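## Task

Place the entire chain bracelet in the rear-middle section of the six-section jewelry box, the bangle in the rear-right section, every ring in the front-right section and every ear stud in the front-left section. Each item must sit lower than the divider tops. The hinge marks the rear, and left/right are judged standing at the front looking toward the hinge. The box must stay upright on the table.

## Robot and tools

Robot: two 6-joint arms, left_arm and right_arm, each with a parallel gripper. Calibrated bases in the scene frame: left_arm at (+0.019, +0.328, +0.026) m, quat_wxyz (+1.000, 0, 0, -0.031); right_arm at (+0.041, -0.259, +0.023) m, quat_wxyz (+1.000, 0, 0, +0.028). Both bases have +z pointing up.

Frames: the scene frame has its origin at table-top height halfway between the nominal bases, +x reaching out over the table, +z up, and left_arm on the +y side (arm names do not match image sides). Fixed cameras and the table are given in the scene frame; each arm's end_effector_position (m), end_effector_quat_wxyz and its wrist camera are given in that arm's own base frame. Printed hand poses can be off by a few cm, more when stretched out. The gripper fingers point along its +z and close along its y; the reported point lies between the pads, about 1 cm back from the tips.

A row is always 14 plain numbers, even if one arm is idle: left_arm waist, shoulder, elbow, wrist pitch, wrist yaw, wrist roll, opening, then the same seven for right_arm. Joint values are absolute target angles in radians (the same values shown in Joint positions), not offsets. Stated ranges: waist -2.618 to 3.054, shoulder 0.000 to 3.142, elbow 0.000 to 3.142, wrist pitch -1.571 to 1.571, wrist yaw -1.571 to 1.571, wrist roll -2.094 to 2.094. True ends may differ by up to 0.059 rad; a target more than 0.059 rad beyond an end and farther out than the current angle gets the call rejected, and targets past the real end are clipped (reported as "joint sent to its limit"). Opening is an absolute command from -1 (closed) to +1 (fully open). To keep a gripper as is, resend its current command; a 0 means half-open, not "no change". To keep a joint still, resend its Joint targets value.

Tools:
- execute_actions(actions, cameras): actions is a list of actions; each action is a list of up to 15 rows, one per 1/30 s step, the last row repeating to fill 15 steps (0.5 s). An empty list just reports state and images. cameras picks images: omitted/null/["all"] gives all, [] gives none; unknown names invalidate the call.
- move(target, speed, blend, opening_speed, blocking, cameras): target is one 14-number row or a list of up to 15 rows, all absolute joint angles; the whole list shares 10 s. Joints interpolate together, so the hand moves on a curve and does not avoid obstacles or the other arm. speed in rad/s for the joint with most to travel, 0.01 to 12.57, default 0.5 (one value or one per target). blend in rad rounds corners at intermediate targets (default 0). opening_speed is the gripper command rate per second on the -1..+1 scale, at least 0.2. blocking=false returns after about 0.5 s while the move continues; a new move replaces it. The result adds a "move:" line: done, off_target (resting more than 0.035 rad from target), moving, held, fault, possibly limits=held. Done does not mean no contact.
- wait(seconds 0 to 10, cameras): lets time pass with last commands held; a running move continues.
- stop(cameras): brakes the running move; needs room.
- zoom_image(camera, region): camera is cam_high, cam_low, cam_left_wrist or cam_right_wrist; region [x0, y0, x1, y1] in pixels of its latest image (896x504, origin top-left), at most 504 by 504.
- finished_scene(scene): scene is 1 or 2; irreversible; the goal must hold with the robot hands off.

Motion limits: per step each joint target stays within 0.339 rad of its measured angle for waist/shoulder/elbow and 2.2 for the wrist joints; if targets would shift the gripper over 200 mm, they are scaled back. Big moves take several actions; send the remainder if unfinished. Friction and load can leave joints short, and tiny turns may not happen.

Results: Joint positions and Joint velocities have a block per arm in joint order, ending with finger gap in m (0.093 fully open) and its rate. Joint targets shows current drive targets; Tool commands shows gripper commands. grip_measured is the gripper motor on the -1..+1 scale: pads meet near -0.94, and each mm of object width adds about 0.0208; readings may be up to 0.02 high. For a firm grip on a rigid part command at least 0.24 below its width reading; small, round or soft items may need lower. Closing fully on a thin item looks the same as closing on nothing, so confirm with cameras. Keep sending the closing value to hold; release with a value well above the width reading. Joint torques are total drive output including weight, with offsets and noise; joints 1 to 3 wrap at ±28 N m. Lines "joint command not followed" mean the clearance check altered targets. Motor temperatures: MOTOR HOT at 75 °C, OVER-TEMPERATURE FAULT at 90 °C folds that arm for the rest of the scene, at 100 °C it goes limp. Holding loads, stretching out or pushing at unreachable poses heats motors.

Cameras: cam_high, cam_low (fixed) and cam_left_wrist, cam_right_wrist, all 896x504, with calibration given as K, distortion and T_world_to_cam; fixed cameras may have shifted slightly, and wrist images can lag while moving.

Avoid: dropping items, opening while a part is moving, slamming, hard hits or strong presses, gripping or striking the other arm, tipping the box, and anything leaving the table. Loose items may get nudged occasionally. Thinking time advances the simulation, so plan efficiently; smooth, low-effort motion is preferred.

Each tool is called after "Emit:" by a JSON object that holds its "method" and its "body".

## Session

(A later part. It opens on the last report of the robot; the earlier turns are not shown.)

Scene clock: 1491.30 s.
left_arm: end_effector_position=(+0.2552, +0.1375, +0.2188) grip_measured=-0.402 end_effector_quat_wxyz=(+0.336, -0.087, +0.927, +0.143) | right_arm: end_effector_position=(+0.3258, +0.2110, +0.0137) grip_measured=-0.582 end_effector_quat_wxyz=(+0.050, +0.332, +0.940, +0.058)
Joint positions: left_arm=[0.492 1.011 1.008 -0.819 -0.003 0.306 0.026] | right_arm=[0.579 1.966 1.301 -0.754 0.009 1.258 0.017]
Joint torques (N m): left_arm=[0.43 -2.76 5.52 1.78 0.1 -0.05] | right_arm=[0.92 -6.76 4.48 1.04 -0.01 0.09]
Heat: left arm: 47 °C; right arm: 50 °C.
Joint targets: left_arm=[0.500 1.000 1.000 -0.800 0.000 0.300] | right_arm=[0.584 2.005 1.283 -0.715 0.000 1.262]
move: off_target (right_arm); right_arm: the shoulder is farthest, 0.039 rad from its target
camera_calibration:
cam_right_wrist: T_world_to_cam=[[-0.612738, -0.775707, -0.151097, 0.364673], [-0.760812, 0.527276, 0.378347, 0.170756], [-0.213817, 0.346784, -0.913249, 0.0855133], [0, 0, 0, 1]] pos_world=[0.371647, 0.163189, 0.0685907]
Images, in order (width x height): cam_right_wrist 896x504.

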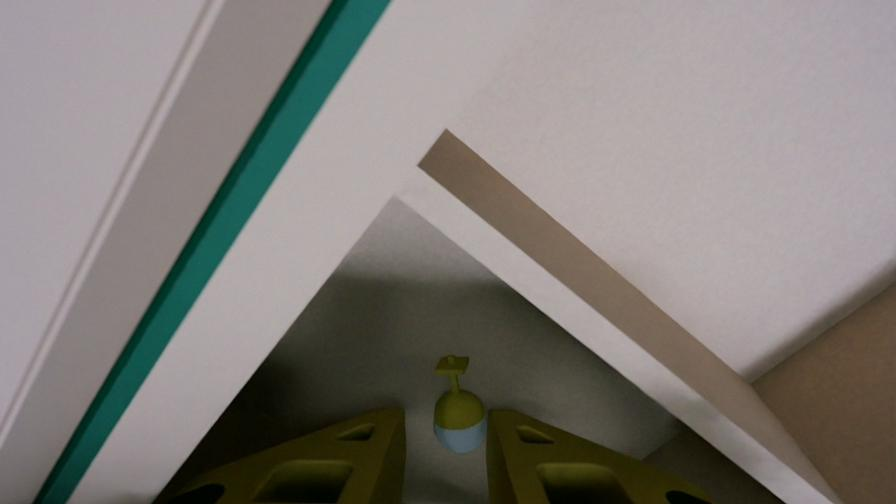

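Emit:
{"method": "move", "body": {"target": [[0.5,1.0,1.0,-0.8,0,0.3,-0.4,0.58,1.955,1.37,-0.88,0,1.25,-0.6],[0.5,1.0,1.0,-0.8,0,0.3,-0.4,0.577,1.955,1.36,-0.88,0,1.07,-0.6],[0.5,1.0,1.0,-0.8,0,0.3,-0.4,0.577,1.968,1.315,-0.81,0,1.07,-0.6]], "speed": 0.25, "cameras": ["cam_right_wrist"]}}

Scene clock: 1513.43 s.
left_arm: end_effector_position=(+0.2552, +0.1375, +0.2188) grip_measured=-0.402 end_effector_quat_wxyz=(+0.336, -0.087, +0.927, +0.143) | right_arm: end_effector_position=(+0.3156, +0.2052, +0.0193) grip_measured=-0.598 end_effector_quat_wxyz=(+0.032, +0.255, +0.966, +0.032)
Joint positions: left_arm=[0.492 1.011 1.008 -0.819 -0.003 0.306 0.026] | right_arm=[0.579 1.966 1.333 -0.849 0.005 1.094 0.017]
Joint torques (N m): left_arm=[0.43 -2.76 5.52 1.78 0.1 -0.05] | right_arm=[0.32 -10.26 4.4 0.89 0.03 -0.2]
Heat: left arm: 47 °C; right arm: 49 °C.
Joint targets: left_arm=[0.500 1.000 1.000 -0.800 0.000 0.300] | right_arm=[0.577 1.968 1.315 -0.810 0.000 1.070]
move: off_target (right_arm); right_arm: the wrist pitch is farthest, 0.039 rad from its target
camera_calibration:
cam_right_wrist: T_world_to_cam=[[-0.483549, -0.870938, -0.087444, 0.332322], [-0.82077, 0.416433, 0.39105, 0.205349], [-0.304166, 0.260864, -0.916206, 0.136671], [0, 0, 0, 1]] pos_world=[0.370809, 0.168265, 0.0739764]
Images, in order (width x height): cam_right_wrist 896x504.

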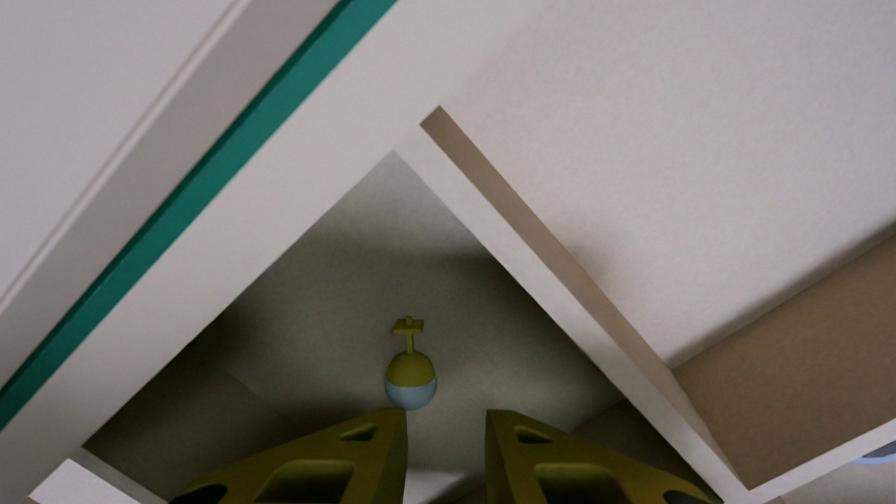

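Emit:
{"method": "move", "body": {"target": [[0.5,1.0,1.0,-0.8,0,0.3,-0.4,0.59,1.972,1.35,-0.84,0,1.07,-0.6],[0.5,1.0,1.0,-0.8,0,0.3,-0.4,0.59,1.985,1.325,-0.79,0,1.07,-0.6]], "speed": 0.2, "cameras": ["cam_right_wrist"]}}

Scene clock: 1532.70 s.
left_arm: end_effector_position=(+0.2552, +0.1375, +0.2188) grip_measured=-0.402 end_effector_quat_wxyz=(+0.336, -0.087, +0.927, +0.143) | right_arm: end_effector_position=(+0.3156, +0.2061, +0.0197) grip_measured=-0.598 end_effector_quat_wxyz=(+0.032, +0.254, +0.966, +0.032)
Joint positions: left_arm=[0.492 1.011 1.008 -0.819 -0.003 0.306 0.026] | right_arm=[0.581 1.966 1.335 -0.849 0.005 1.094 0.017]
Joint torques (N m): left_arm=[0.43 -2.76 5.53 1.78 0.1 -0.06] | right_arm=[1.31 -8.66 5.22 1.1 0.03 -0.2]
Heat: left arm: 47 °C; right arm: 51 °C.
Joint targets: left_arm=[0.500 1.000 1.000 -0.800 0.000 0.300] | right_arm=[0.590 1.985 1.325 -0.790 0.000 1.070]
move: off_target (right_arm); right_arm: the wrist pitch is farthest, 0.059 rad from its target
camera_calibration:
cam_right_wrist: T_world_to_cam=[[-0.481749, -0.871805, -0.0887367, 0.332719], [-0.822088, 0.414551, 0.390281, 0.205686], [-0.303463, 0.260967, -0.91641, 0.13654], [0, 0, 0, 1]] pos_world=[0.370814, 0.169166, 0.0743753]
Images, in order (width x height): cam_right_wrist 896x504.

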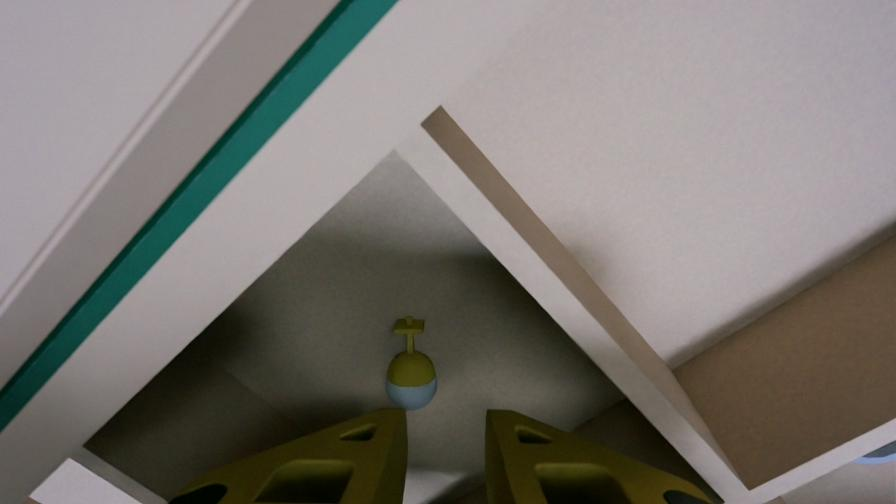

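Emit:
{"method": "move", "body": {"target": [[0.5,1.0,1.0,-0.8,0,0.3,-0.4,0.592,1.955,1.40,-0.84,0,1.07,-0.6],[0.5,1.0,1.0,-0.8,0,0.3,-0.4,0.592,1.97,1.345,-0.79,0,1.07,-0.6]], "speed": 0.2, "cameras": ["cam_right_wrist"]}}

Scene clock: 1540.63 s.
left_arm: end_effector_position=(+0.2552, +0.1375, +0.2188) grip_measured=-0.402 end_effector_quat_wxyz=(+0.336, -0.087, +0.927, +0.143) | right_arm: end_effector_position=(+0.3237, +0.2146, +0.0254) grip_measured=-0.598 end_effector_quat_wxyz=(+0.044, +0.248, +0.966, +0.048)
Joint positions: left_arm=[0.492 1.011 1.008 -0.819 -0.003 0.306 0.026] | right_arm=[0.586 1.966 1.355 -0.829 0.001 1.089 0.017]
Joint torques (N m): left_arm=[0.43 -2.76 5.52 1.78 0.1 -0.06] | right_arm=[1.01 -10.21 5.39 0.99 0.07 -0.14]
Heat: left arm: 47 °C; right arm: 51 °C.
Joint targets: left_arm=[0.500 1.000 1.000 -0.800 0.000 0.300] | right_arm=[0.592 1.970 1.345 -0.790 0.000 1.070]
move: off_target (right_arm); right_arm: the wrist pitch is farthest, 0.039 rad from its target
camera_calibration:
cam_right_wrist: T_world_to_cam=[[-0.468721, -0.874418, -0.125274, 0.34184], [-0.838489, 0.395804, 0.374533, 0.216177], [-0.277914, 0.280593, -0.918712, 0.129532], [0, 0, 0, 1]] pos_world=[0.377489, 0.177001, 0.0808612]
Images, in order (width x height): cam_right_wrist 896x504.

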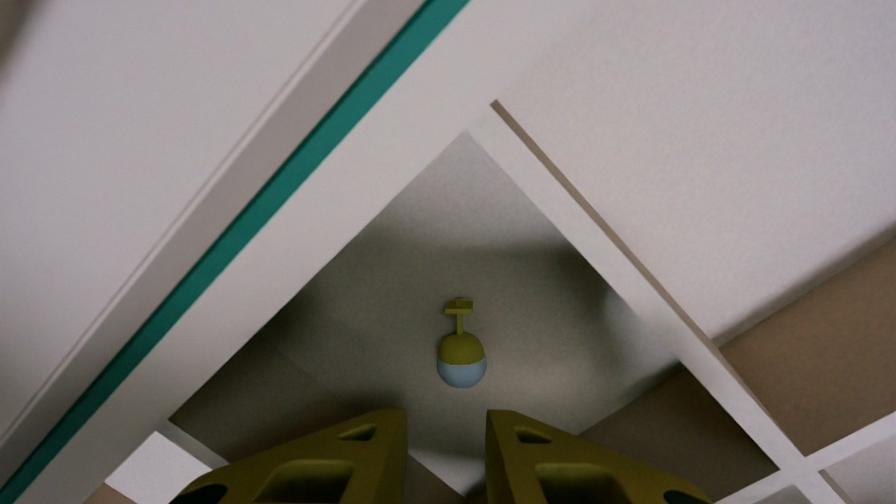

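Emit:
{"method": "move", "body": {"target": [[0.5,1.0,1.0,-0.8,0,0.3,-0.4,0.576,1.97,1.345,-0.80,0,1.07,-0.6],[0.5,1.0,1.0,-0.8,0,0.3,-0.4,0.576,2.012,1.298,-0.715,0,1.07,-0.6]], "speed": 0.2, "cameras": ["cam_right_wrist"]}}

Scene clock: 1550.93 s.
left_arm: end_effector_position=(+0.2552, +0.1375, +0.2188) grip_measured=-0.402 end_effector_quat_wxyz=(+0.336, -0.087, +0.927, +0.143) | right_arm: end_effector_position=(+0.3250, +0.2123, +0.0176) grip_measured=-0.598 end_effector_quat_wxyz=(+0.051, +0.248, +0.966, +0.051)
Joint positions: left_arm=[0.492 1.011 1.008 -0.819 -0.003 0.306 0.026] | right_arm=[0.581 1.967 1.32 -0.781 0.006 1.083 0.016]
Joint torques (N m): left_arm=[0.44 -2.76 5.53 1.78 0.1 -0.05] | right_arm=[0.02 -6.23 4.12 1.3 0.02 -0.09]
Heat: left arm: 47 °C; right arm: 52 °C.
Joint targets: left_arm=[0.500 1.000 1.000 -0.800 0.000 0.300] | right_arm=[0.576 2.012 1.298 -0.715 0.000 1.070]
move: off_target (right_arm); right_arm: the wrist pitch is farthest, 0.066 rad from its target
camera_calibration:
cam_right_wrist: T_world_to_cam=[[-0.466928, -0.874184, -0.133347, 0.338997], [-0.843596, 0.395123, 0.363627, 0.223169], [-0.265188, 0.282278, -0.921951, 0.118867], [0, 0, 0, 1]] pos_world=[0.378074, 0.174613, 0.0736437]
Images, in order (width x height): cam_right_wrist 896x504.

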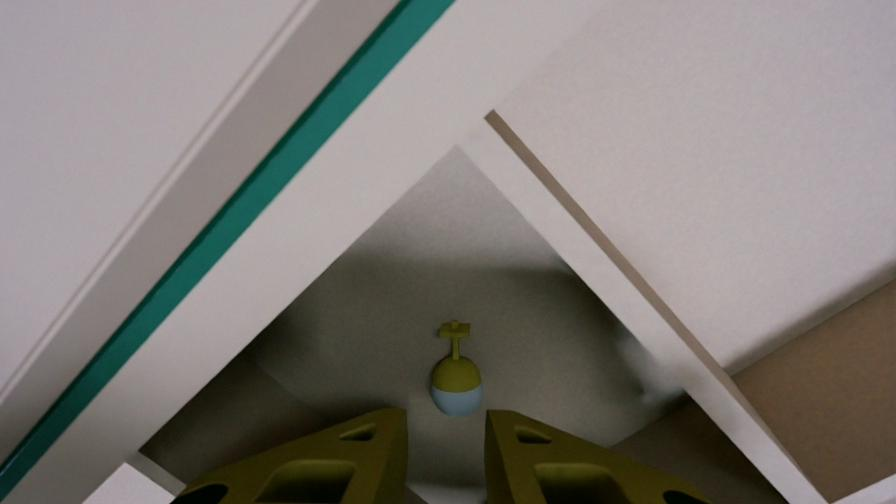

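Emit:
{"method": "move", "body": {"target": [[0.5,1.0,1.0,-0.8,0,0.3,-0.4,0.576,1.93,1.5,-1.02,0,1.07,-0.6],[0.5,1.0,1.0,-0.8,0,0.3,-0.4,0.577,1.93,1.5,-1.0,0,1.76,-0.6],[0.5,1.0,1.0,-0.8,0,0.3,-0.4,0.577,1.972,1.365,-0.835,0,1.76,-0.6]], "speed": [0.3,0.5,0.25], "cameras": ["cam_right_wrist"]}}

Scene clock: 1580.93 s.
left_arm: end_effector_position=(+0.2552, +0.1375, +0.2188) grip_measured=-0.402 end_effector_quat_wxyz=(+0.336, -0.087, +0.927, +0.143) | right_arm: end_effector_position=(+0.3248, +0.2134, +0.0314) grip_measured=-0.598 end_effector_quat_wxyz=(+0.025, +0.548, +0.834, +0.059)
Joint positions: left_arm=[0.492 1.011 1.008 -0.819 -0.003 0.306 0.026] | right_arm=[0.581 1.961 1.373 -0.855 0 1.745 0.016]
Joint torques (N m): left_arm=[0.43 -2.76 5.52 1.78 0.1 -0.05] | right_arm=[0.12 -9.5 5.52 0.78 0.07 0.19]
Heat: left arm: 47 °C; right arm: 50 °C.
Joint targets: left_arm=[0.500 1.000 1.000 -0.800 0.000 0.300] | right_arm=[0.577 1.972 1.365 -0.835 0.000 1.760]
move: done
camera_calibration:
cam_right_wrist: T_world_to_cam=[[-0.907484, -0.397277, -0.136544, 0.383068], [-0.41412, 0.791425, 0.449613, -0.00924113], [-0.0705563, 0.464563, -0.882725, 0.0279804], [0, 0, 0, 1]] pos_world=[0.345775, 0.146499, 0.0811597]
Images, in order (width x height): cam_right_wrist 896x504.

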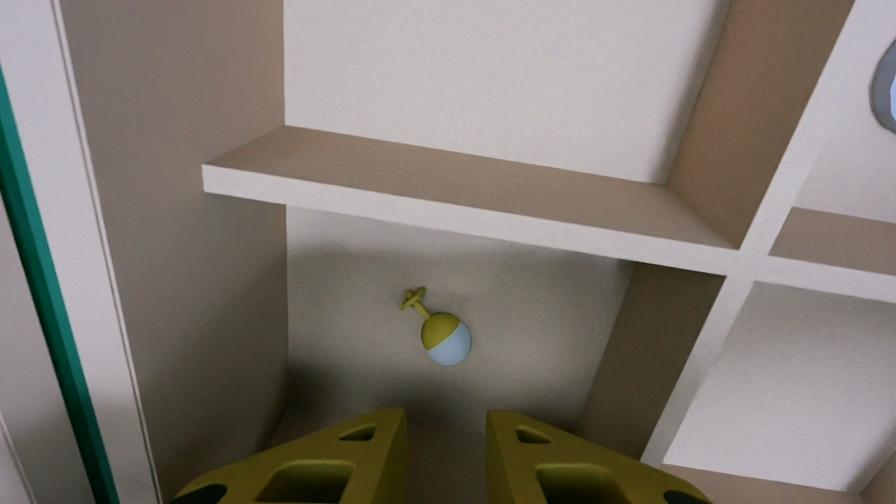

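Emit:
{"method": "move", "body": {"target": [[0.5,1.0,1.0,-0.8,0,0.3,-0.4,0.57,1.972,1.365,-0.835,0,1.75,-0.6],[0.5,1.0,1.0,-0.8,0,0.3,-0.4,0.57,2.017,1.305,-0.725,0,1.75,-0.6]], "speed": 0.2, "cameras": ["cam_right_wrist"]}}

Scene clock: 1597.67 s.
left_arm: end_effector_position=(+0.2552, +0.1375, +0.2188) grip_measured=-0.402 end_effector_quat_wxyz=(+0.336, -0.087, +0.927, +0.143) | right_arm: end_effector_position=(+0.3296, +0.2139, +0.0074) grip_measured=-0.598 end_effector_quat_wxyz=(+0.029, +0.550, +0.832, +0.067)
Joint positions: left_arm=[0.492 1.011 1.008 -0.819 -0.003 0.306 0.026] | right_arm=[0.576 1.996 1.319 -0.747 0 1.745 0.016]
Joint torques (N m): left_arm=[0.43 -2.76 5.52 1.78 0.1 -0.05] | right_arm=[-0.01 -8.66 4.75 0.81 0.08 0.1]
Heat: left arm: 48 °C; right arm: 51 °C.
Joint targets: left_arm=[0.500 1.000 1.000 -0.800 0.000 0.300] | right_arm=[0.570 2.017 1.305 -0.725 0.000 1.750]
move: done
camera_calibration:
cam_right_wrist: T_world_to_cam=[[-0.907732, -0.390293, -0.153931, 0.383097], [-0.41599, 0.789553, 0.451176, 0.00420373], [-0.0545542, 0.47358, -0.87906, -0.000334305], [0, 0, 0, 1]] pos_world=[0.349479, 0.146359, 0.0567799]
Images, in order (width x height): cam_right_wrist 896x504.

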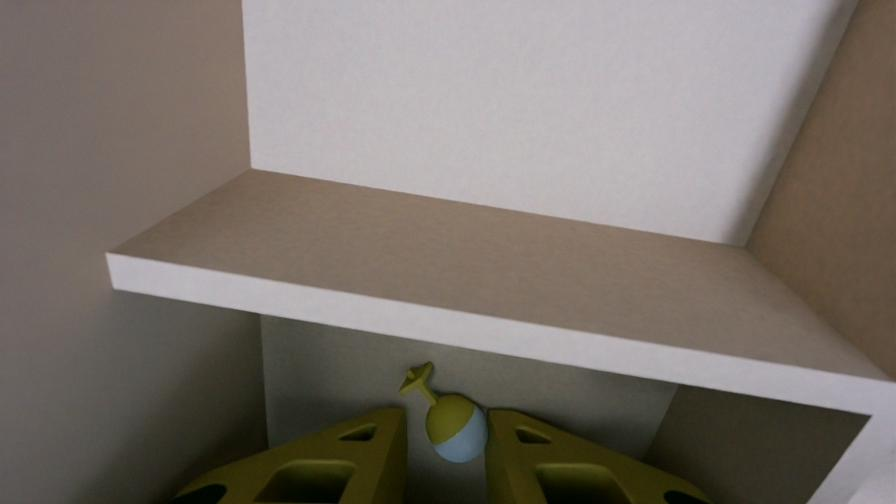

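Emit:
{"method": "move", "body": {"target": [[0.5,1.0,1.0,-0.8,0,0.3,-0.4,0.57,2.017,1.305,-0.725,0,1.75,-0.6],[0.5,1.0,1.0,-0.8,0,0.3,-0.4,0.57,2.017,1.305,-0.725,0,1.75,-0.95],[0.5,1.0,1.0,-0.8,0,0.3,-0.4,0.57,1.95,1.55,-1.05,0,1.75,-0.95]], "speed": 0.3, "opening_speed": 0.4, "cameras": ["cam_right_wrist"]}}

Scene clock: 1607.90 s.
left_arm: end_effector_position=(+0.2552, +0.1375, +0.2188) grip_measured=-0.402 end_effector_quat_wxyz=(+0.336, -0.087, +0.927, +0.143) | right_arm: end_effector_position=(+0.3292, +0.2138, +0.0622) grip_measured=-0.882 end_effector_quat_wxyz=(+0.017, +0.551, +0.833, +0.040)
Joint positions: left_arm=[0.492 1.011 1.008 -0.819 -0.003 0.306 0.026] | right_arm=[0.576 1.978 1.529 -1.034 -0.001 1.745 0.003]
Joint torques (N m): left_arm=[0.43 -2.74 5.52 1.78 0.1 -0.05] | right_arm=[-0.01 -13.55 8.34 0.29 0.08 0.11]
Heat: left arm: 48 °C; right arm: 52 °C.
Joint targets: left_arm=[0.500 1.000 1.000 -0.800 0.000 0.300] | right_arm=[0.570 1.950 1.550 -1.050 0.000 1.750]
move: done
camera_calibration:
cam_right_wrist: T_world_to_cam=[[-0.913921, -0.394277, -0.0964025, 0.39047], [-0.393759, 0.803596, 0.446304, -0.0306102], [-0.0984988, 0.445846, -0.889674, 0.0688106], [0, 0, 0, 1]] pos_world=[0.351584, 0.147873, 0.112523]
Images, in order (width x height): cam_right_wrist 896x504.

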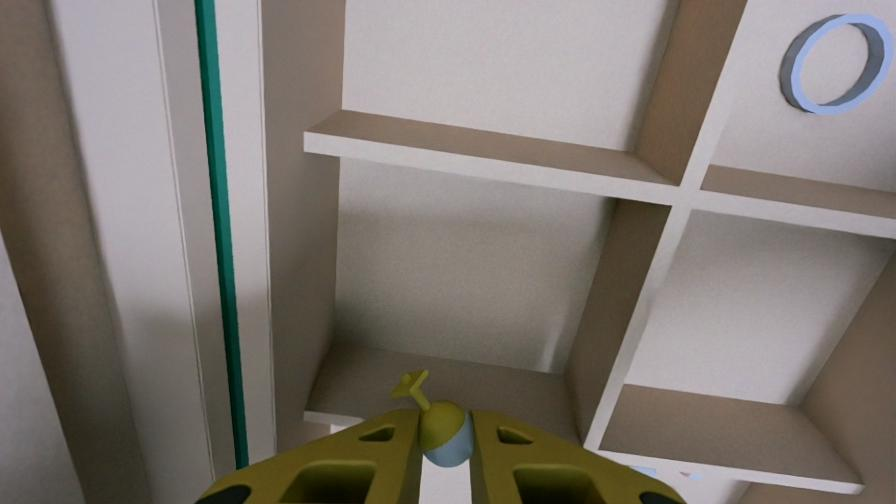

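Emit:
{"method": "move", "body": {"target": [[0.5,1.0,1.0,-0.8,0,0.3,-0.4,0.57,1.85,1.5,-1.1,0,1.5,-0.95],[0.5,1.0,1.0,-0.8,0,0.3,-0.4,0.843,1.9,1.5,-1.08,0,0.59,-0.95],[0.5,1.0,1.0,-0.8,0,0.3,-0.4,0.843,1.97,1.323,-0.835,0,0.59,-0.95]], "speed": [0.4,0.6,0.3], "blend": [0.02,0,0], "cameras": ["cam_right_wrist"]}}

Scene clock: 1629.67 s.
left_arm: end_effector_position=(+0.2552, +0.1375, +0.2188) grip_measured=-0.402 end_effector_quat_wxyz=(+0.336, -0.087, +0.927, +0.143) | right_arm: end_effector_position=(+0.2469, +0.2751, +0.0327) grip_measured=-0.884 end_effector_quat_wxyz=(+0.027, -0.121, +0.992, +0.024)
Joint positions: left_arm=[0.492 1.011 1.008 -0.819 -0.003 0.306 0.026] | right_arm=[0.839 1.938 1.352 -0.913 -0.001 0.596 0.003]
Joint torques (N m): left_arm=[0.43 -2.77 5.53 1.78 0.1 -0.05] | right_arm=[0.85 -7.27 3.45 1.31 0.08 0]
Motor temperatures (°C): left_arm=[26 32 38 48 26 27 27] | right_arm=[29 55 42 31 26 25 28]
Heat: left arm: 48 °C; right arm: 55 °C.
Joint targets: left_arm=[0.500 1.000 1.000 -0.800 0.000 0.300] | right_arm=[0.843 1.970 1.323 -0.835 0.000 0.590]
move: off_target (right_arm); right_arm: the wrist pitch is farthest, 0.078 rad from its target
camera_calibration:
cam_right_wrist: T_world_to_cam=[[0.24886, -0.96718, -0.0512936, 0.205583], [-0.890842, -0.249359, 0.379764, 0.315414], [-0.380091, -0.0488137, -0.92366, 0.214015], [0, 0, 0, 1]] pos_world=[0.311168, 0.287934, 0.088439]
Images, in order (width x height): cam_right_wrist 896x504.

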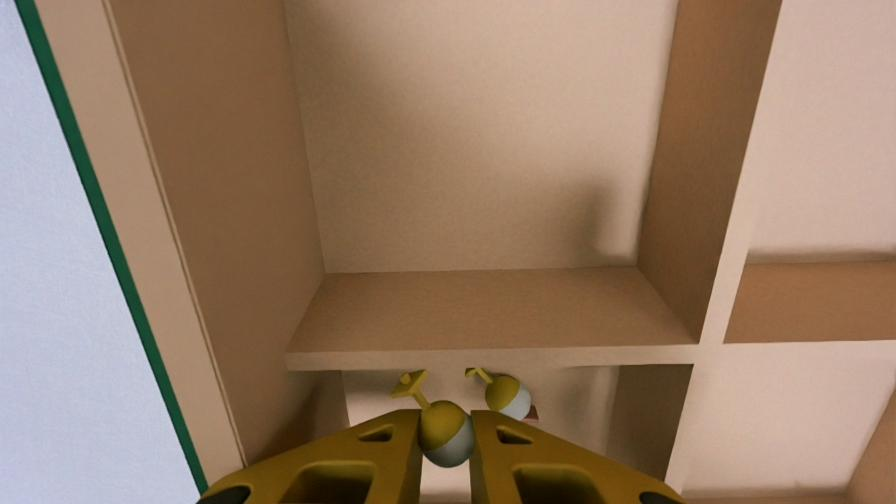

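Emit:
{"method": "move", "body": {"target": [[0.5,1.0,1.0,-0.8,0,0.3,-0.4,0.838,1.92,1.42,-0.98,0,0.59,-0.95],[0.5,1.0,1.0,-0.8,0,0.3,-0.4,0.818,1.92,1.42,-0.98,0,0.57,-0.95],[0.5,1.0,1.0,-0.8,0,0.3,-0.4,0.818,1.965,1.31,-0.82,0,0.57,-0.95]], "speed": [0.3,0.3,0.2], "cameras": ["cam_right_wrist"]}}

Scene clock: 1644.27 s.
left_arm: end_effector_position=(+0.2552, +0.1375, +0.2188) grip_measured=-0.402 end_effector_quat_wxyz=(+0.336, -0.087, +0.927, +0.143) | right_arm: end_effector_position=(+0.2508, +0.2712, +0.0200) grip_measured=-0.885 end_effector_quat_wxyz=(+0.028, -0.121, +0.992, +0.026)
Joint positions: left_arm=[0.492 1.011 1.008 -0.819 -0.003 0.306 0.026] | right_arm=[0.823 1.951 1.317 -0.86 -0.003 0.58 0.003]
Joint torques (N m): left_arm=[0.44 -2.74 5.52 1.78 0.1 -0.05] | right_arm=[0.02 -9.03 5.5 0.91 0.09 -0.05]
Heat: left arm: 48 °C; right arm: 54 °C.
Joint targets: left_arm=[0.500 1.000 1.000 -0.800 0.000 0.300] | right_arm=[0.818 1.965 1.310 -0.820 0.000 0.570]
move: off_target (right_arm); right_arm: the wrist pitch is farthest, 0.040 rad from its target
camera_calibration:
cam_right_wrist: T_world_to_cam=[[0.248625, -0.967087, -0.0541153, 0.20033], [-0.891688, -0.250343, 0.377122, 0.323237], [-0.378257, -0.045508, -0.924581, 0.202138], [0, 0, 0, 1]] pos_world=[0.31488, 0.283856, 0.0758337]
Images, in order (width x height): cam_right_wrist 896x504.

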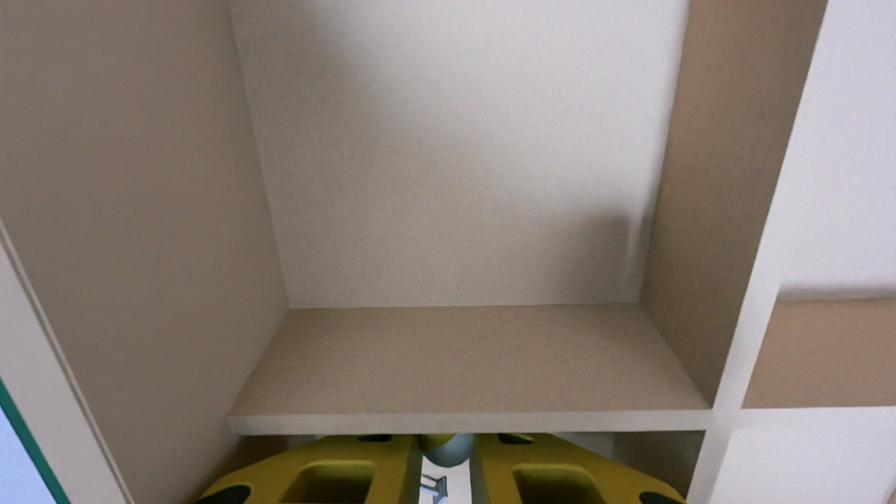

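Emit:
{"method": "move", "body": {"target": [[0.5,1.0,1.0,-0.8,0,0.3,-0.4,0.818,1.965,1.31,-0.82,0,0.57,-0.95],[0.5,1.0,1.0,-0.8,0,0.3,-0.4,0.818,1.965,1.31,-0.82,0,0.57,-0.62],[0.5,1.0,1.0,-0.8,0,0.3,-0.4,0.818,1.9,1.5,-1.08,0,0.57,-0.62],[0.5,1.0,1.0,-0.8,0,0.3,-0.4,0.5,1.5,1.3,-0.98,0,0.25,-0.4]], "speed": [0.3,0.3,0.4,0.8], "opening_speed": 0.5, "cameras": ["cam_right_wrist","cam_high"]}}

Emit:
{"method": "zoom_image", "body": {"camera": "cam_high", "region": [350, 120, 600, 320]}}

Scene clock: 1658.87 s.
left_arm: end_effector_position=(+0.2552, +0.1375, +0.2188) grip_measured=-0.402 end_effector_quat_wxyz=(+0.336, -0.087, +0.927, +0.143) | right_arm: end_effector_position=(+0.3014, +0.1655, +0.1608) grip_measured=-0.402 end_effector_quat_wxyz=(+0.170, -0.118, +0.976, +0.069)
Joint positions: left_arm=[0.492 1.011 1.008 -0.819 -0.003 0.306 0.026] | right_arm=[0.502 1.511 1.31 -1 0 0.261 0.026]
Joint torques (N m): left_arm=[0.44 -2.76 5.53 1.78 0.1 -0.05] | right_arm=[0.31 -8.06 6.27 1.33 0.04 -0.08]
Motor temperatures (°C): left_arm=[26 32 37 48 26 27 27] | right_arm=[29 55 41 32 26 25 28]
Heat: left arm: 48 °C; right arm: 55 °C.
Joint targets: left_arm=[0.500 1.000 1.000 -0.800 0.000 0.300] | right_arm=[0.500 1.500 1.300 -0.980 0.000 0.250]
move: done; target 2's new numbers were sent with right_arm's wrist pitch 0.040 rad from that target
camera_calibration:
cam_right_wrist: T_world_to_cam=[[0.262959, -0.959516, -0.100903, 0.0950674], [-0.958043, -0.272045, 0.0902453, 0.358536], [-0.114042, 0.0729383, -0.990795, 0.258062], [0, 0, 0, 1]] pos_world=[0.347924, 0.169934, 0.232923]
Images, in order (width x height): cam_high 896x504, cam_right_wrist 896x504.

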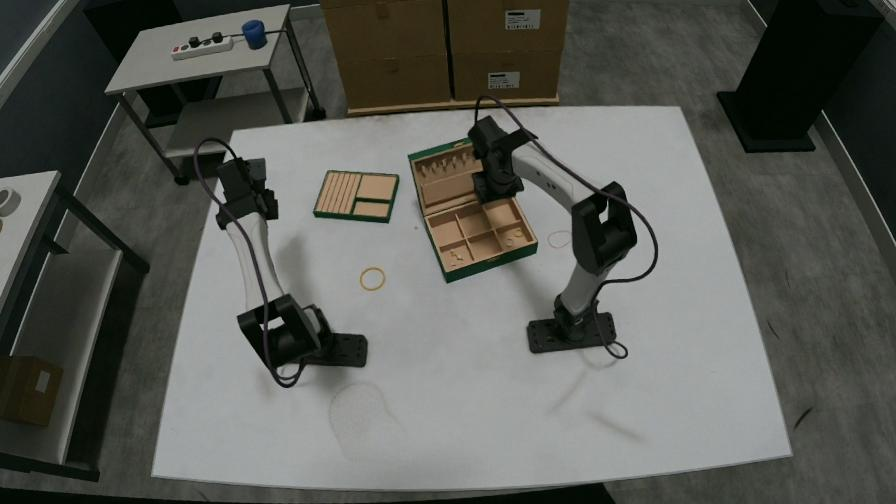

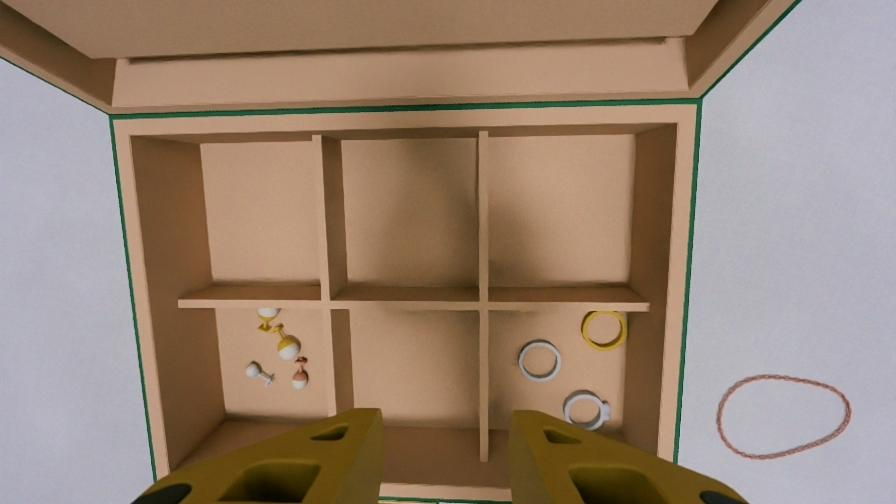

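Scaled by 2.016 from the camera's 896x504 image, which has a finer 1280x720 frame.

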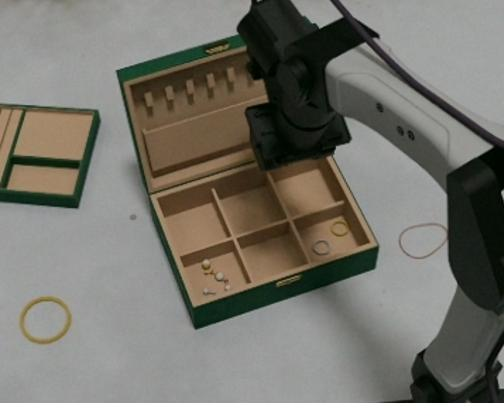

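Emit:
{"method": "move", "body": {"target": [[0.5,1.0,1.0,-0.8,0,0.3,-0.4,0.0,1.45,1.3,-1.2,0,0.9,-0.4],[0.5,1.0,1.0,-0.8,0,0.3,-0.4,-0.035,1.593,0.975,-0.93,0,1.26,-0.4],[0.5,1.0,1.0,-0.8,0,0.3,-0.4,-0.035,1.70,0.835,-0.70,0,1.26,-0.4]], "speed": [0.8,0.6,0.25], "blend": [0.1,0,0], "cameras": ["cam_right_wrist"]}}

Scene clock: 1680.13 s.
left_arm: end_effector_position=(+0.2552, +0.1375, +0.2188) grip_measured=-0.402 end_effector_quat_wxyz=(+0.336, -0.087, +0.927, +0.143) | right_arm: end_effector_position=(+0.2563, -0.0071, -0.0042) grip_measured=-0.402 end_effector_quat_wxyz=(-0.005, +0.595, +0.804, -0.002)
Joint positions: left_arm=[0.492 1.011 1.008 -0.819 -0.003 0.306 0.026] | right_arm=[-0.029 1.676 0.858 -0.763 -0.002 1.246 0.026]
Joint torques (N m): left_arm=[0.42 -2.77 5.52 1.78 0.1 -0.05] | right_arm=[-0.05 -4.55 3.29 0.93 0.1 0.2]
Heat: left arm: 48 °C; right arm: 53 °C.
Joint targets: left_arm=[0.500 1.000 1.000 -0.800 0.000 0.300] | right_arm=[-0.035 1.700 0.835 -0.700 0.000 1.260]
move: off_target (right_arm); right_arm: the wrist pitch is farthest, 0.063 rad from its target
camera_calibration:
cam_right_wrist: T_world_to_cam=[[-0.954498, -0.298216, -0.000981468, 0.241798], [-0.268312, 0.85734, 0.43929, 0.11599], [-0.130162, 0.419565, -0.898345, 0.109091], [0, 0, 0, 1]] pos_world=[0.276117, -0.0731053, 0.0472853]
Images, in order (width x height): cam_right_wrist 896x504.

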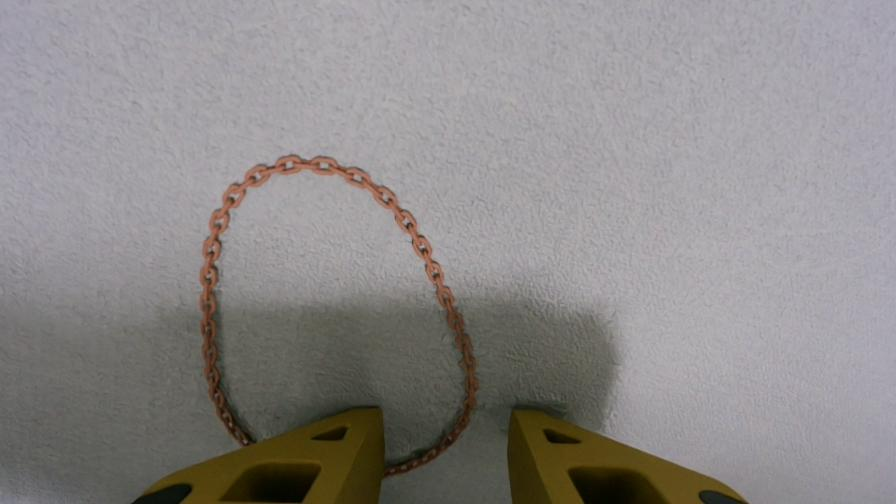

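Emit:
{"method": "move", "body": {"target": [[0.5,1.0,1.0,-0.8,0,0.3,-0.4,-0.025,1.735,0.805,-0.66,0,1.26,-0.4],[0.5,1.0,1.0,-0.8,0,0.3,-0.4,-0.025,1.735,0.805,-0.66,0,1.26,-1],[0.5,1.0,1.0,-0.8,0,0.3,-0.4,-0.025,1.5,1.4,-1.4,0,1.26,-1]], "speed": [0.2,0.3,0.5], "opening_speed": 0.5, "cameras": ["cam_right_wrist","cam_low"]}}

Scene clock: 1692.87 s.
left_arm: end_effector_position=(+0.2552, +0.1375, +0.2188) grip_measured=-0.402 end_effector_quat_wxyz=(+0.336, -0.087, +0.927, +0.143) | right_arm: end_effector_position=(+0.2698, -0.0059, +0.1626) grip_measured=-0.970 end_effector_quat_wxyz=(+0.021, +0.595, +0.803, +0.021)
Joint positions: left_arm=[0.492 1.011 1.008 -0.819 -0.003 0.306 0.026] | right_arm=[-0.029 1.514 1.383 -1.381 -0.011 1.246 0]
Joint torques (N m): left_arm=[0.43 -2.76 5.53 1.78 0.1 -0.06] | right_arm=[0.83 -7.64 8.16 0.25 0.18 0.19]
Heat: left arm: 48 °C; right arm: 51 °C.
Joint targets: left_arm=[0.500 1.000 1.000 -0.800 0.000 0.300] | right_arm=[-0.025 1.500 1.400 -1.400 0.000 1.260]
move: done; target 2's new numbers were sent with right_arm's wrist pitch 0.098 rad from that target
camera_calibration:
cam_right_wrist: T_world_to_cam=[[-0.952109, -0.297781, -0.0693951, 0.265723], [-0.298191, 0.854125, 0.42609, 0.0555068], [-0.0676094, 0.426377, -0.902015, 0.243862], [0, 0, 0, 1]] pos_world=[0.286036, -0.0722597, 0.214756]
Images, in order (width x height): cam_low 896x504, cam_right_wrist 896x504.

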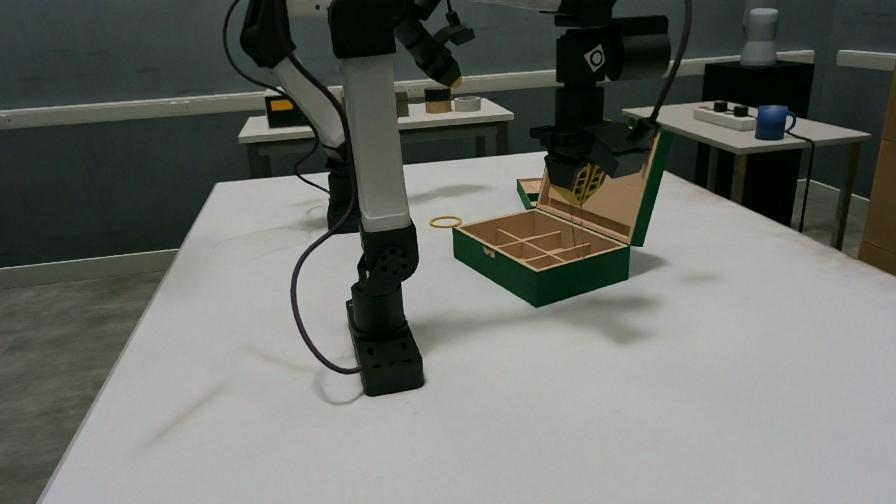

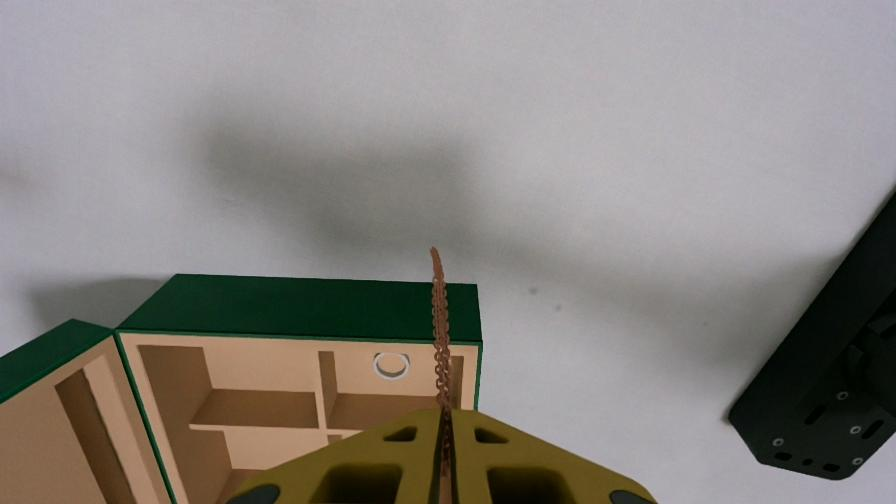

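Emit:
{"method": "move", "body": {"target": [[0.5,1.0,1.0,-0.8,0,0.3,-0.4,0.3,1.55,1.5,-1.25,0,1.6,-1],[0.5,1.0,1.0,-0.8,0,0.3,-0.4,0.572,1.695,1.505,-0.99,0,1.75,-1]], "speed": 0.4, "blend": [0.1,0], "cameras": ["cam_right_wrist","cam_low"]}}

Scene clock: 1710.63 s.
left_arm: end_effector_position=(+0.2552, +0.1375, +0.2188) grip_measured=-0.402 end_effector_quat_wxyz=(+0.336, -0.087, +0.927, +0.143) | right_arm: end_effector_position=(+0.3245, +0.2106, +0.1580) grip_measured=-0.970 end_effector_quat_wxyz=(+0.069, +0.539, +0.823, +0.165)
Joint positions: left_arm=[0.492 1.011 1.008 -0.819 -0.003 0.306 0.026] | right_arm=[0.572 1.684 1.48 -1.009 -0.008 1.734 0]
Joint torques (N m): left_arm=[0.43 -2.76 5.53 1.78 0.1 -0.05] | right_arm=[0.47 -7.65 9.46 1.17 0.15 0.18]
Heat: left arm: 48 °C; right arm: 51 °C.
Joint targets: left_arm=[0.500 1.000 1.000 -0.800 0.000 0.300] | right_arm=[0.572 1.695 1.505 -0.990 0.000 1.750]
move: done
camera_calibration:
cam_right_wrist: T_world_to_cam=[[-0.859369, -0.368043, -0.355006, 0.411776], [-0.503453, 0.730543, 0.461347, -0.0240503], [0.0895519, 0.575197, -0.813098, 0.0547181], [0, 0, 0, 1]] pos_world=[0.33686, 0.137647, 0.20177]
Images, in order (width x height): cam_low 896x504, cam_right_wrist 896x504.

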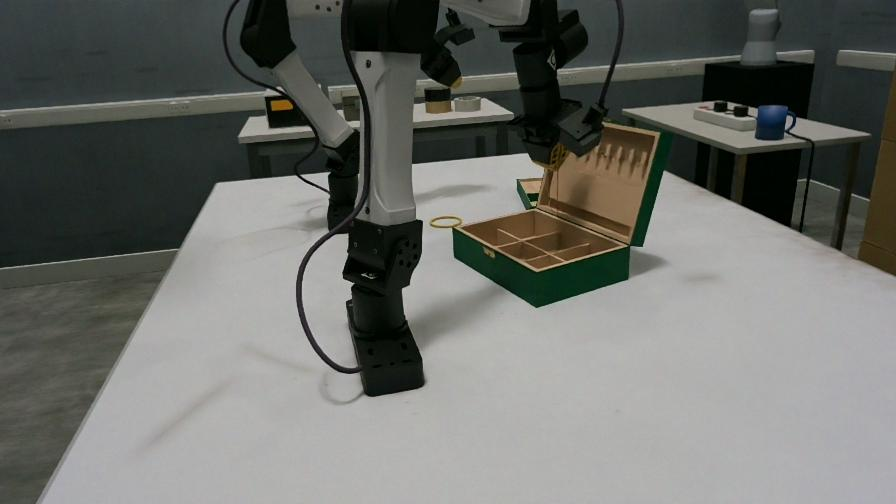

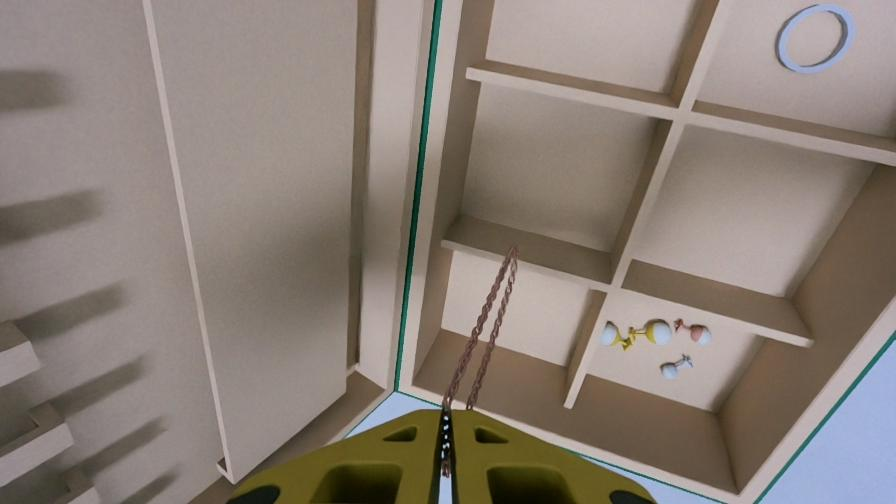

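Emit:
{"method": "move", "body": {"target": [[0.5,1.0,1.0,-0.8,0,0.3,-0.4,0.55,1.665,1.47,-0.985,0,1.73,-1],[0.5,1.0,1.0,-0.8,0,0.3,-0.4,0.55,1.685,1.235,-0.745,0,1.73,-1],[0.5,1.0,1.0,-0.8,0,0.3,-0.4,0.55,1.76,1.06,-0.495,0,1.73,-1]], "speed": 0.2, "cameras": ["cam_right_wrist"]}}

Scene clock: 1733.30 s.
left_arm: end_effector_position=(+0.2552, +0.1375, +0.2188) grip_measured=-0.402 end_effector_quat_wxyz=(+0.336, -0.087, +0.927, +0.143) | right_arm: end_effector_position=(+0.3255, +0.2032, +0.0410) grip_measured=-0.970 end_effector_quat_wxyz=(+0.074, +0.546, +0.817, +0.172)
Joint positions: left_arm=[0.492 1.011 1.008 -0.819 -0.003 0.306 0.026] | right_arm=[0.555 1.746 1.068 -0.516 -0.008 1.735 0]
Joint torques (N m): left_arm=[0.43 -2.76 5.52 1.78 0.09 -0.05] | right_arm=[0.1 -7.43 5.78 1.3 0.15 -0.01]
Heat: left arm: 48 °C; right arm: 52 °C.
Joint targets: left_arm=[0.500 1.000 1.000 -0.800 0.000 0.300] | right_arm=[0.550 1.760 1.060 -0.495 0.000 1.730]
move: done
camera_calibration:
cam_right_wrist: T_world_to_cam=[[-0.86051, -0.348354, -0.371716, 0.365446], [-0.496826, 0.735188, 0.461153, 0.032655], [0.112637, 0.581505, -0.805708, -0.0453865], [0, 0, 0, 1]] pos_world=[0.335806, 0.129689, 0.0842151]
Images, in order (width x height): cam_right_wrist 896x504.

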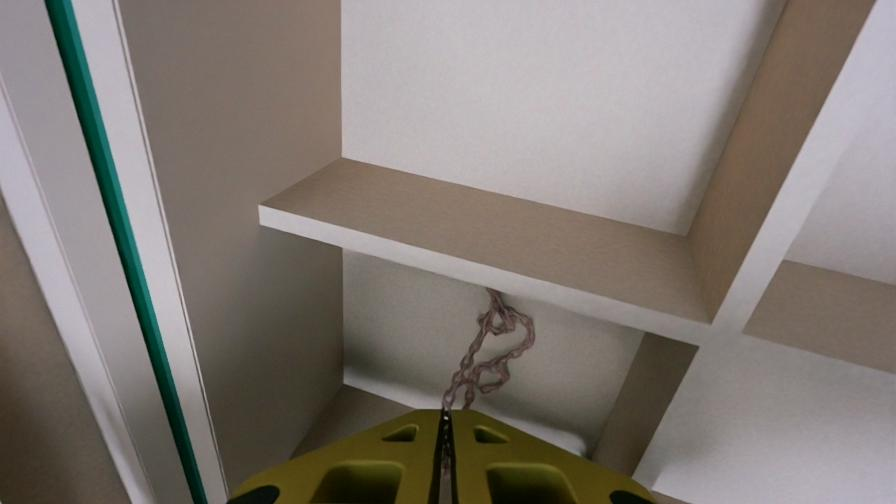

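Emit:
{"method": "move", "body": {"target": [[0.5,1.0,1.0,-0.8,0,0.3,-0.4,0.55,1.76,1.06,-0.495,0,1.73,-0.75],[0.5,1.0,1.0,-0.8,0,0.3,-0.4,0.55,1.685,1.235,-0.745,0,1.73,-0.75],[0.0,1.2,1.0,-0.9,0,1.0,-0.1,0.35,1.5,1.3,-0.98,0,0.25,-0.4]], "speed": [0.3,0.3,0.7], "opening_speed": 0.4, "cameras": ["cam_right_wrist"]}}

Emit:
{"method": "move", "body": {"target": [[-0.41,1.297,0.725,-0.98,0,1.57,-0.1,-0.3,1.2,1.2,-1.1,0,0.25,-0.4],[-0.41,1.40,0.59,-0.71,0,1.57,-0.1,-0.3,1.2,1.2,-1.1,0,0.25,-0.4]], "speed": [0.7,0.25], "cameras": ["cam_left_wrist"]}}

Scene clock: 1764.70 s.
left_arm: end_effector_position=(+0.2874, +0.0025, +0.1578) grip_measured=-0.102 end_effector_quat_wxyz=(+0.209, +0.459, +0.856, +0.116) | right_arm: end_effector_position=(+0.3232, +0.1214, +0.1494) grip_measured=-0.402 end_effector_quat_wxyz=(+0.170, -0.047, +0.983, +0.058)
Joint positions: left_arm=[0.007 1.194 1.008 -0.901 -0.003 0.991 0.04] | right_arm=[0.356 1.522 1.278 -0.965 -0.008 0.261 0.026]
Joint velocities: left_arm=[within noise] | right_arm=[-0.002 -0.017 -0.002 0.154 0.081 -0.051 0]
Joint torques (N m): left_arm=[-0.72 -2.5 5.37 1.2 0.12 0.11] | right_arm=[0.02 -9.22 9.31 0.95 0.11 -0.07]
Heat: left arm: 48 °C; right arm: 51 °C.
Joint targets: left_arm=[0.000 1.200 1.000 -0.900 0.000 1.000] | right_arm=[0.350 1.500 1.300 -0.980 0.000 0.250]
move: done
camera_calibration:
cam_right_wrist: T_world_to_cam=[[0.121828, -0.986873, -0.106014, 0.0956257], [-0.986217, -0.132406, 0.0992237, 0.359231], [-0.111958, 0.0924645, -0.989402, 0.249174], [0, 0, 0, 1]] pos_world=[0.370526, 0.118895, 0.221027]
Images, in order (width x height): cam_right_wrist 896x504.

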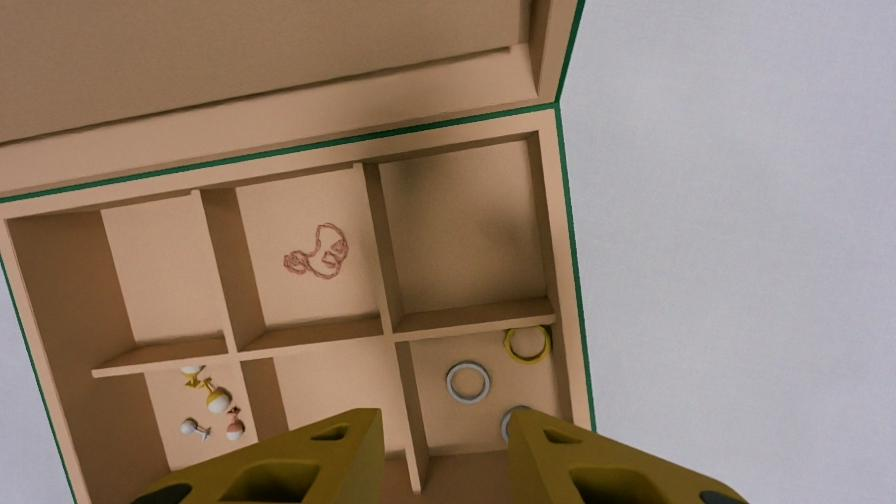

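Scene clock: 1767.47 s.
left_arm: end_effector_position=(+0.1837, -0.0776, -0.0023) grip_measured=-0.102 end_effector_quat_wxyz=(+0.019, +0.831, +0.556, +0.015) | right_arm: end_effector_position=(+0.2732, -0.0827, +0.2060) grip_measured=-0.402 end_effector_quat_wxyz=(+0.241, +0.266, +0.933, -0.003)
Joint positions: left_arm=[-0.403 1.395 0.596 -0.724 -0.003 1.56 0.04] | right_arm=[-0.296 1.211 1.21 -1.083 -0.003 0.261 0.026]
Joint torques (N m): left_arm=[-0.79 -2.77 4.16 0.52 0.14 0.13] | right_arm=[0.1 -5.07 6.3 1.18 0.06 -0.06]
Heat: left arm: 48 °C; right arm: 51 °C.
Joint targets: left_arm=[-0.410 1.400 0.590 -0.710 0.000 1.570] | right_arm=[-0.300 1.200 1.200 -1.100 0.000 0.250]
move: done
camera_calibration:
cam_left_wrist: T_world_to_cam=[[-0.927621, 0.370232, -0.0494833, 0.199059], [0.323635, 0.862784, 0.388411, 0.0504557], [0.186496, 0.344284, -0.920157, 0.0711472], [0, 0, 0, 1]] pos_world=[0.155054, -0.141725, 0.055719]
Images, in order (width x height): cam_left_wrist 896x504.

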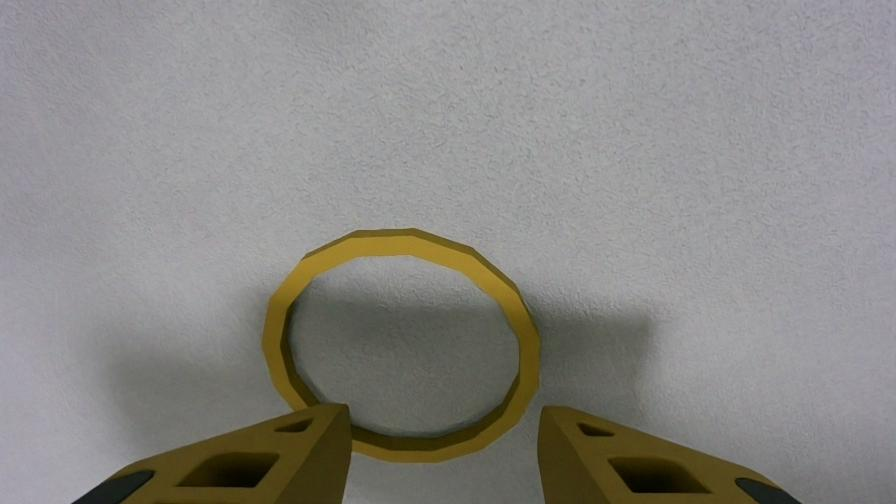

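Emit:
{"method": "move", "body": {"target": [[-0.41,1.33,0.68,-0.90,0,1.57,-0.1,-0.3,1.2,1.2,-1.1,0,0.25,-0.4],[-0.456,1.33,0.68,-0.90,0,1.57,-0.1,-0.3,1.2,1.2,-1.1,0,0.25,-0.4],[-0.456,1.41,0.575,-0.69,0,1.57,-0.1,-0.3,1.2,1.2,-1.1,0,0.25,-0.4]], "speed": 0.3, "cameras": ["cam_left_wrist"]}}

Scene clock: 1781.60 s.
left_arm: end_effector_position=(+0.1779, -0.0851, -0.0073) grip_measured=-0.102 end_effector_quat_wxyz=(+0.017, +0.844, +0.536, +0.013) | right_arm: end_effector_position=(+0.2729, -0.0827, +0.2059) grip_measured=-0.402 end_effector_quat_wxyz=(+0.240, +0.266, +0.934, -0.003)
Joint positions: left_arm=[-0.449 1.404 0.581 -0.704 -0.003 1.561 0.04] | right_arm=[-0.296 1.211 1.21 -1.085 -0.003 0.261 0.026]
Joint torques (N m): left_arm=[-0.75 -2.77 4.1 0.51 0.14 0.13] | right_arm=[0.1 -5.07 6.31 1.19 0.07 -0.06]
Motor temperatures (°C): left_arm=[26 32 37 46 26 27 27] | right_arm=[29 49 43 32 26 25 28]
Heat: left arm: 46 °C; right arm: 49 °C.
Joint targets: left_arm=[-0.456 1.410 0.575 -0.690 0.000 1.570] | right_arm=[-0.300 1.200 1.200 -1.100 0.000 0.250]
move: done
camera_calibration:
cam_left_wrist: T_world_to_cam=[[-0.909475, 0.413408, -0.0441479, 0.196775], [0.365584, 0.845767, 0.388621, 0.0518315], [0.197998, 0.337302, -0.920339, 0.0675504], [0, 0, 0, 1]] pos_world=[0.146638, -0.147971, 0.0507136]
Images, in order (width x height): cam_left_wrist 896x504.

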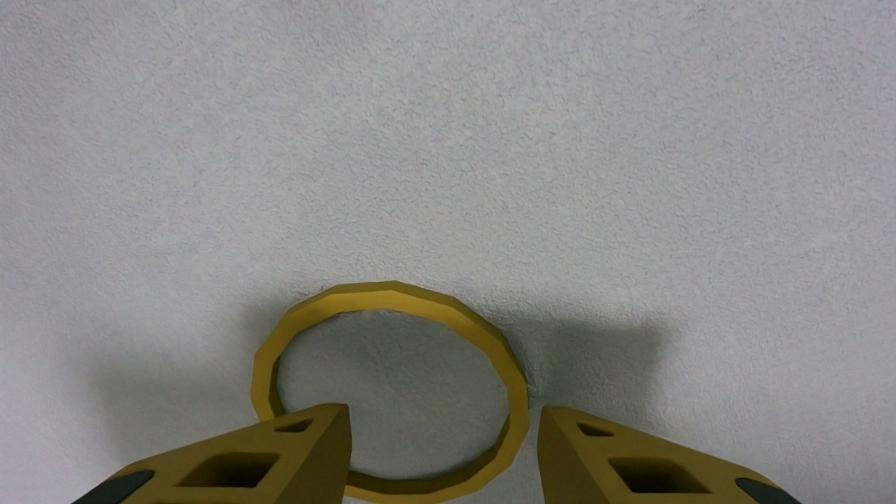

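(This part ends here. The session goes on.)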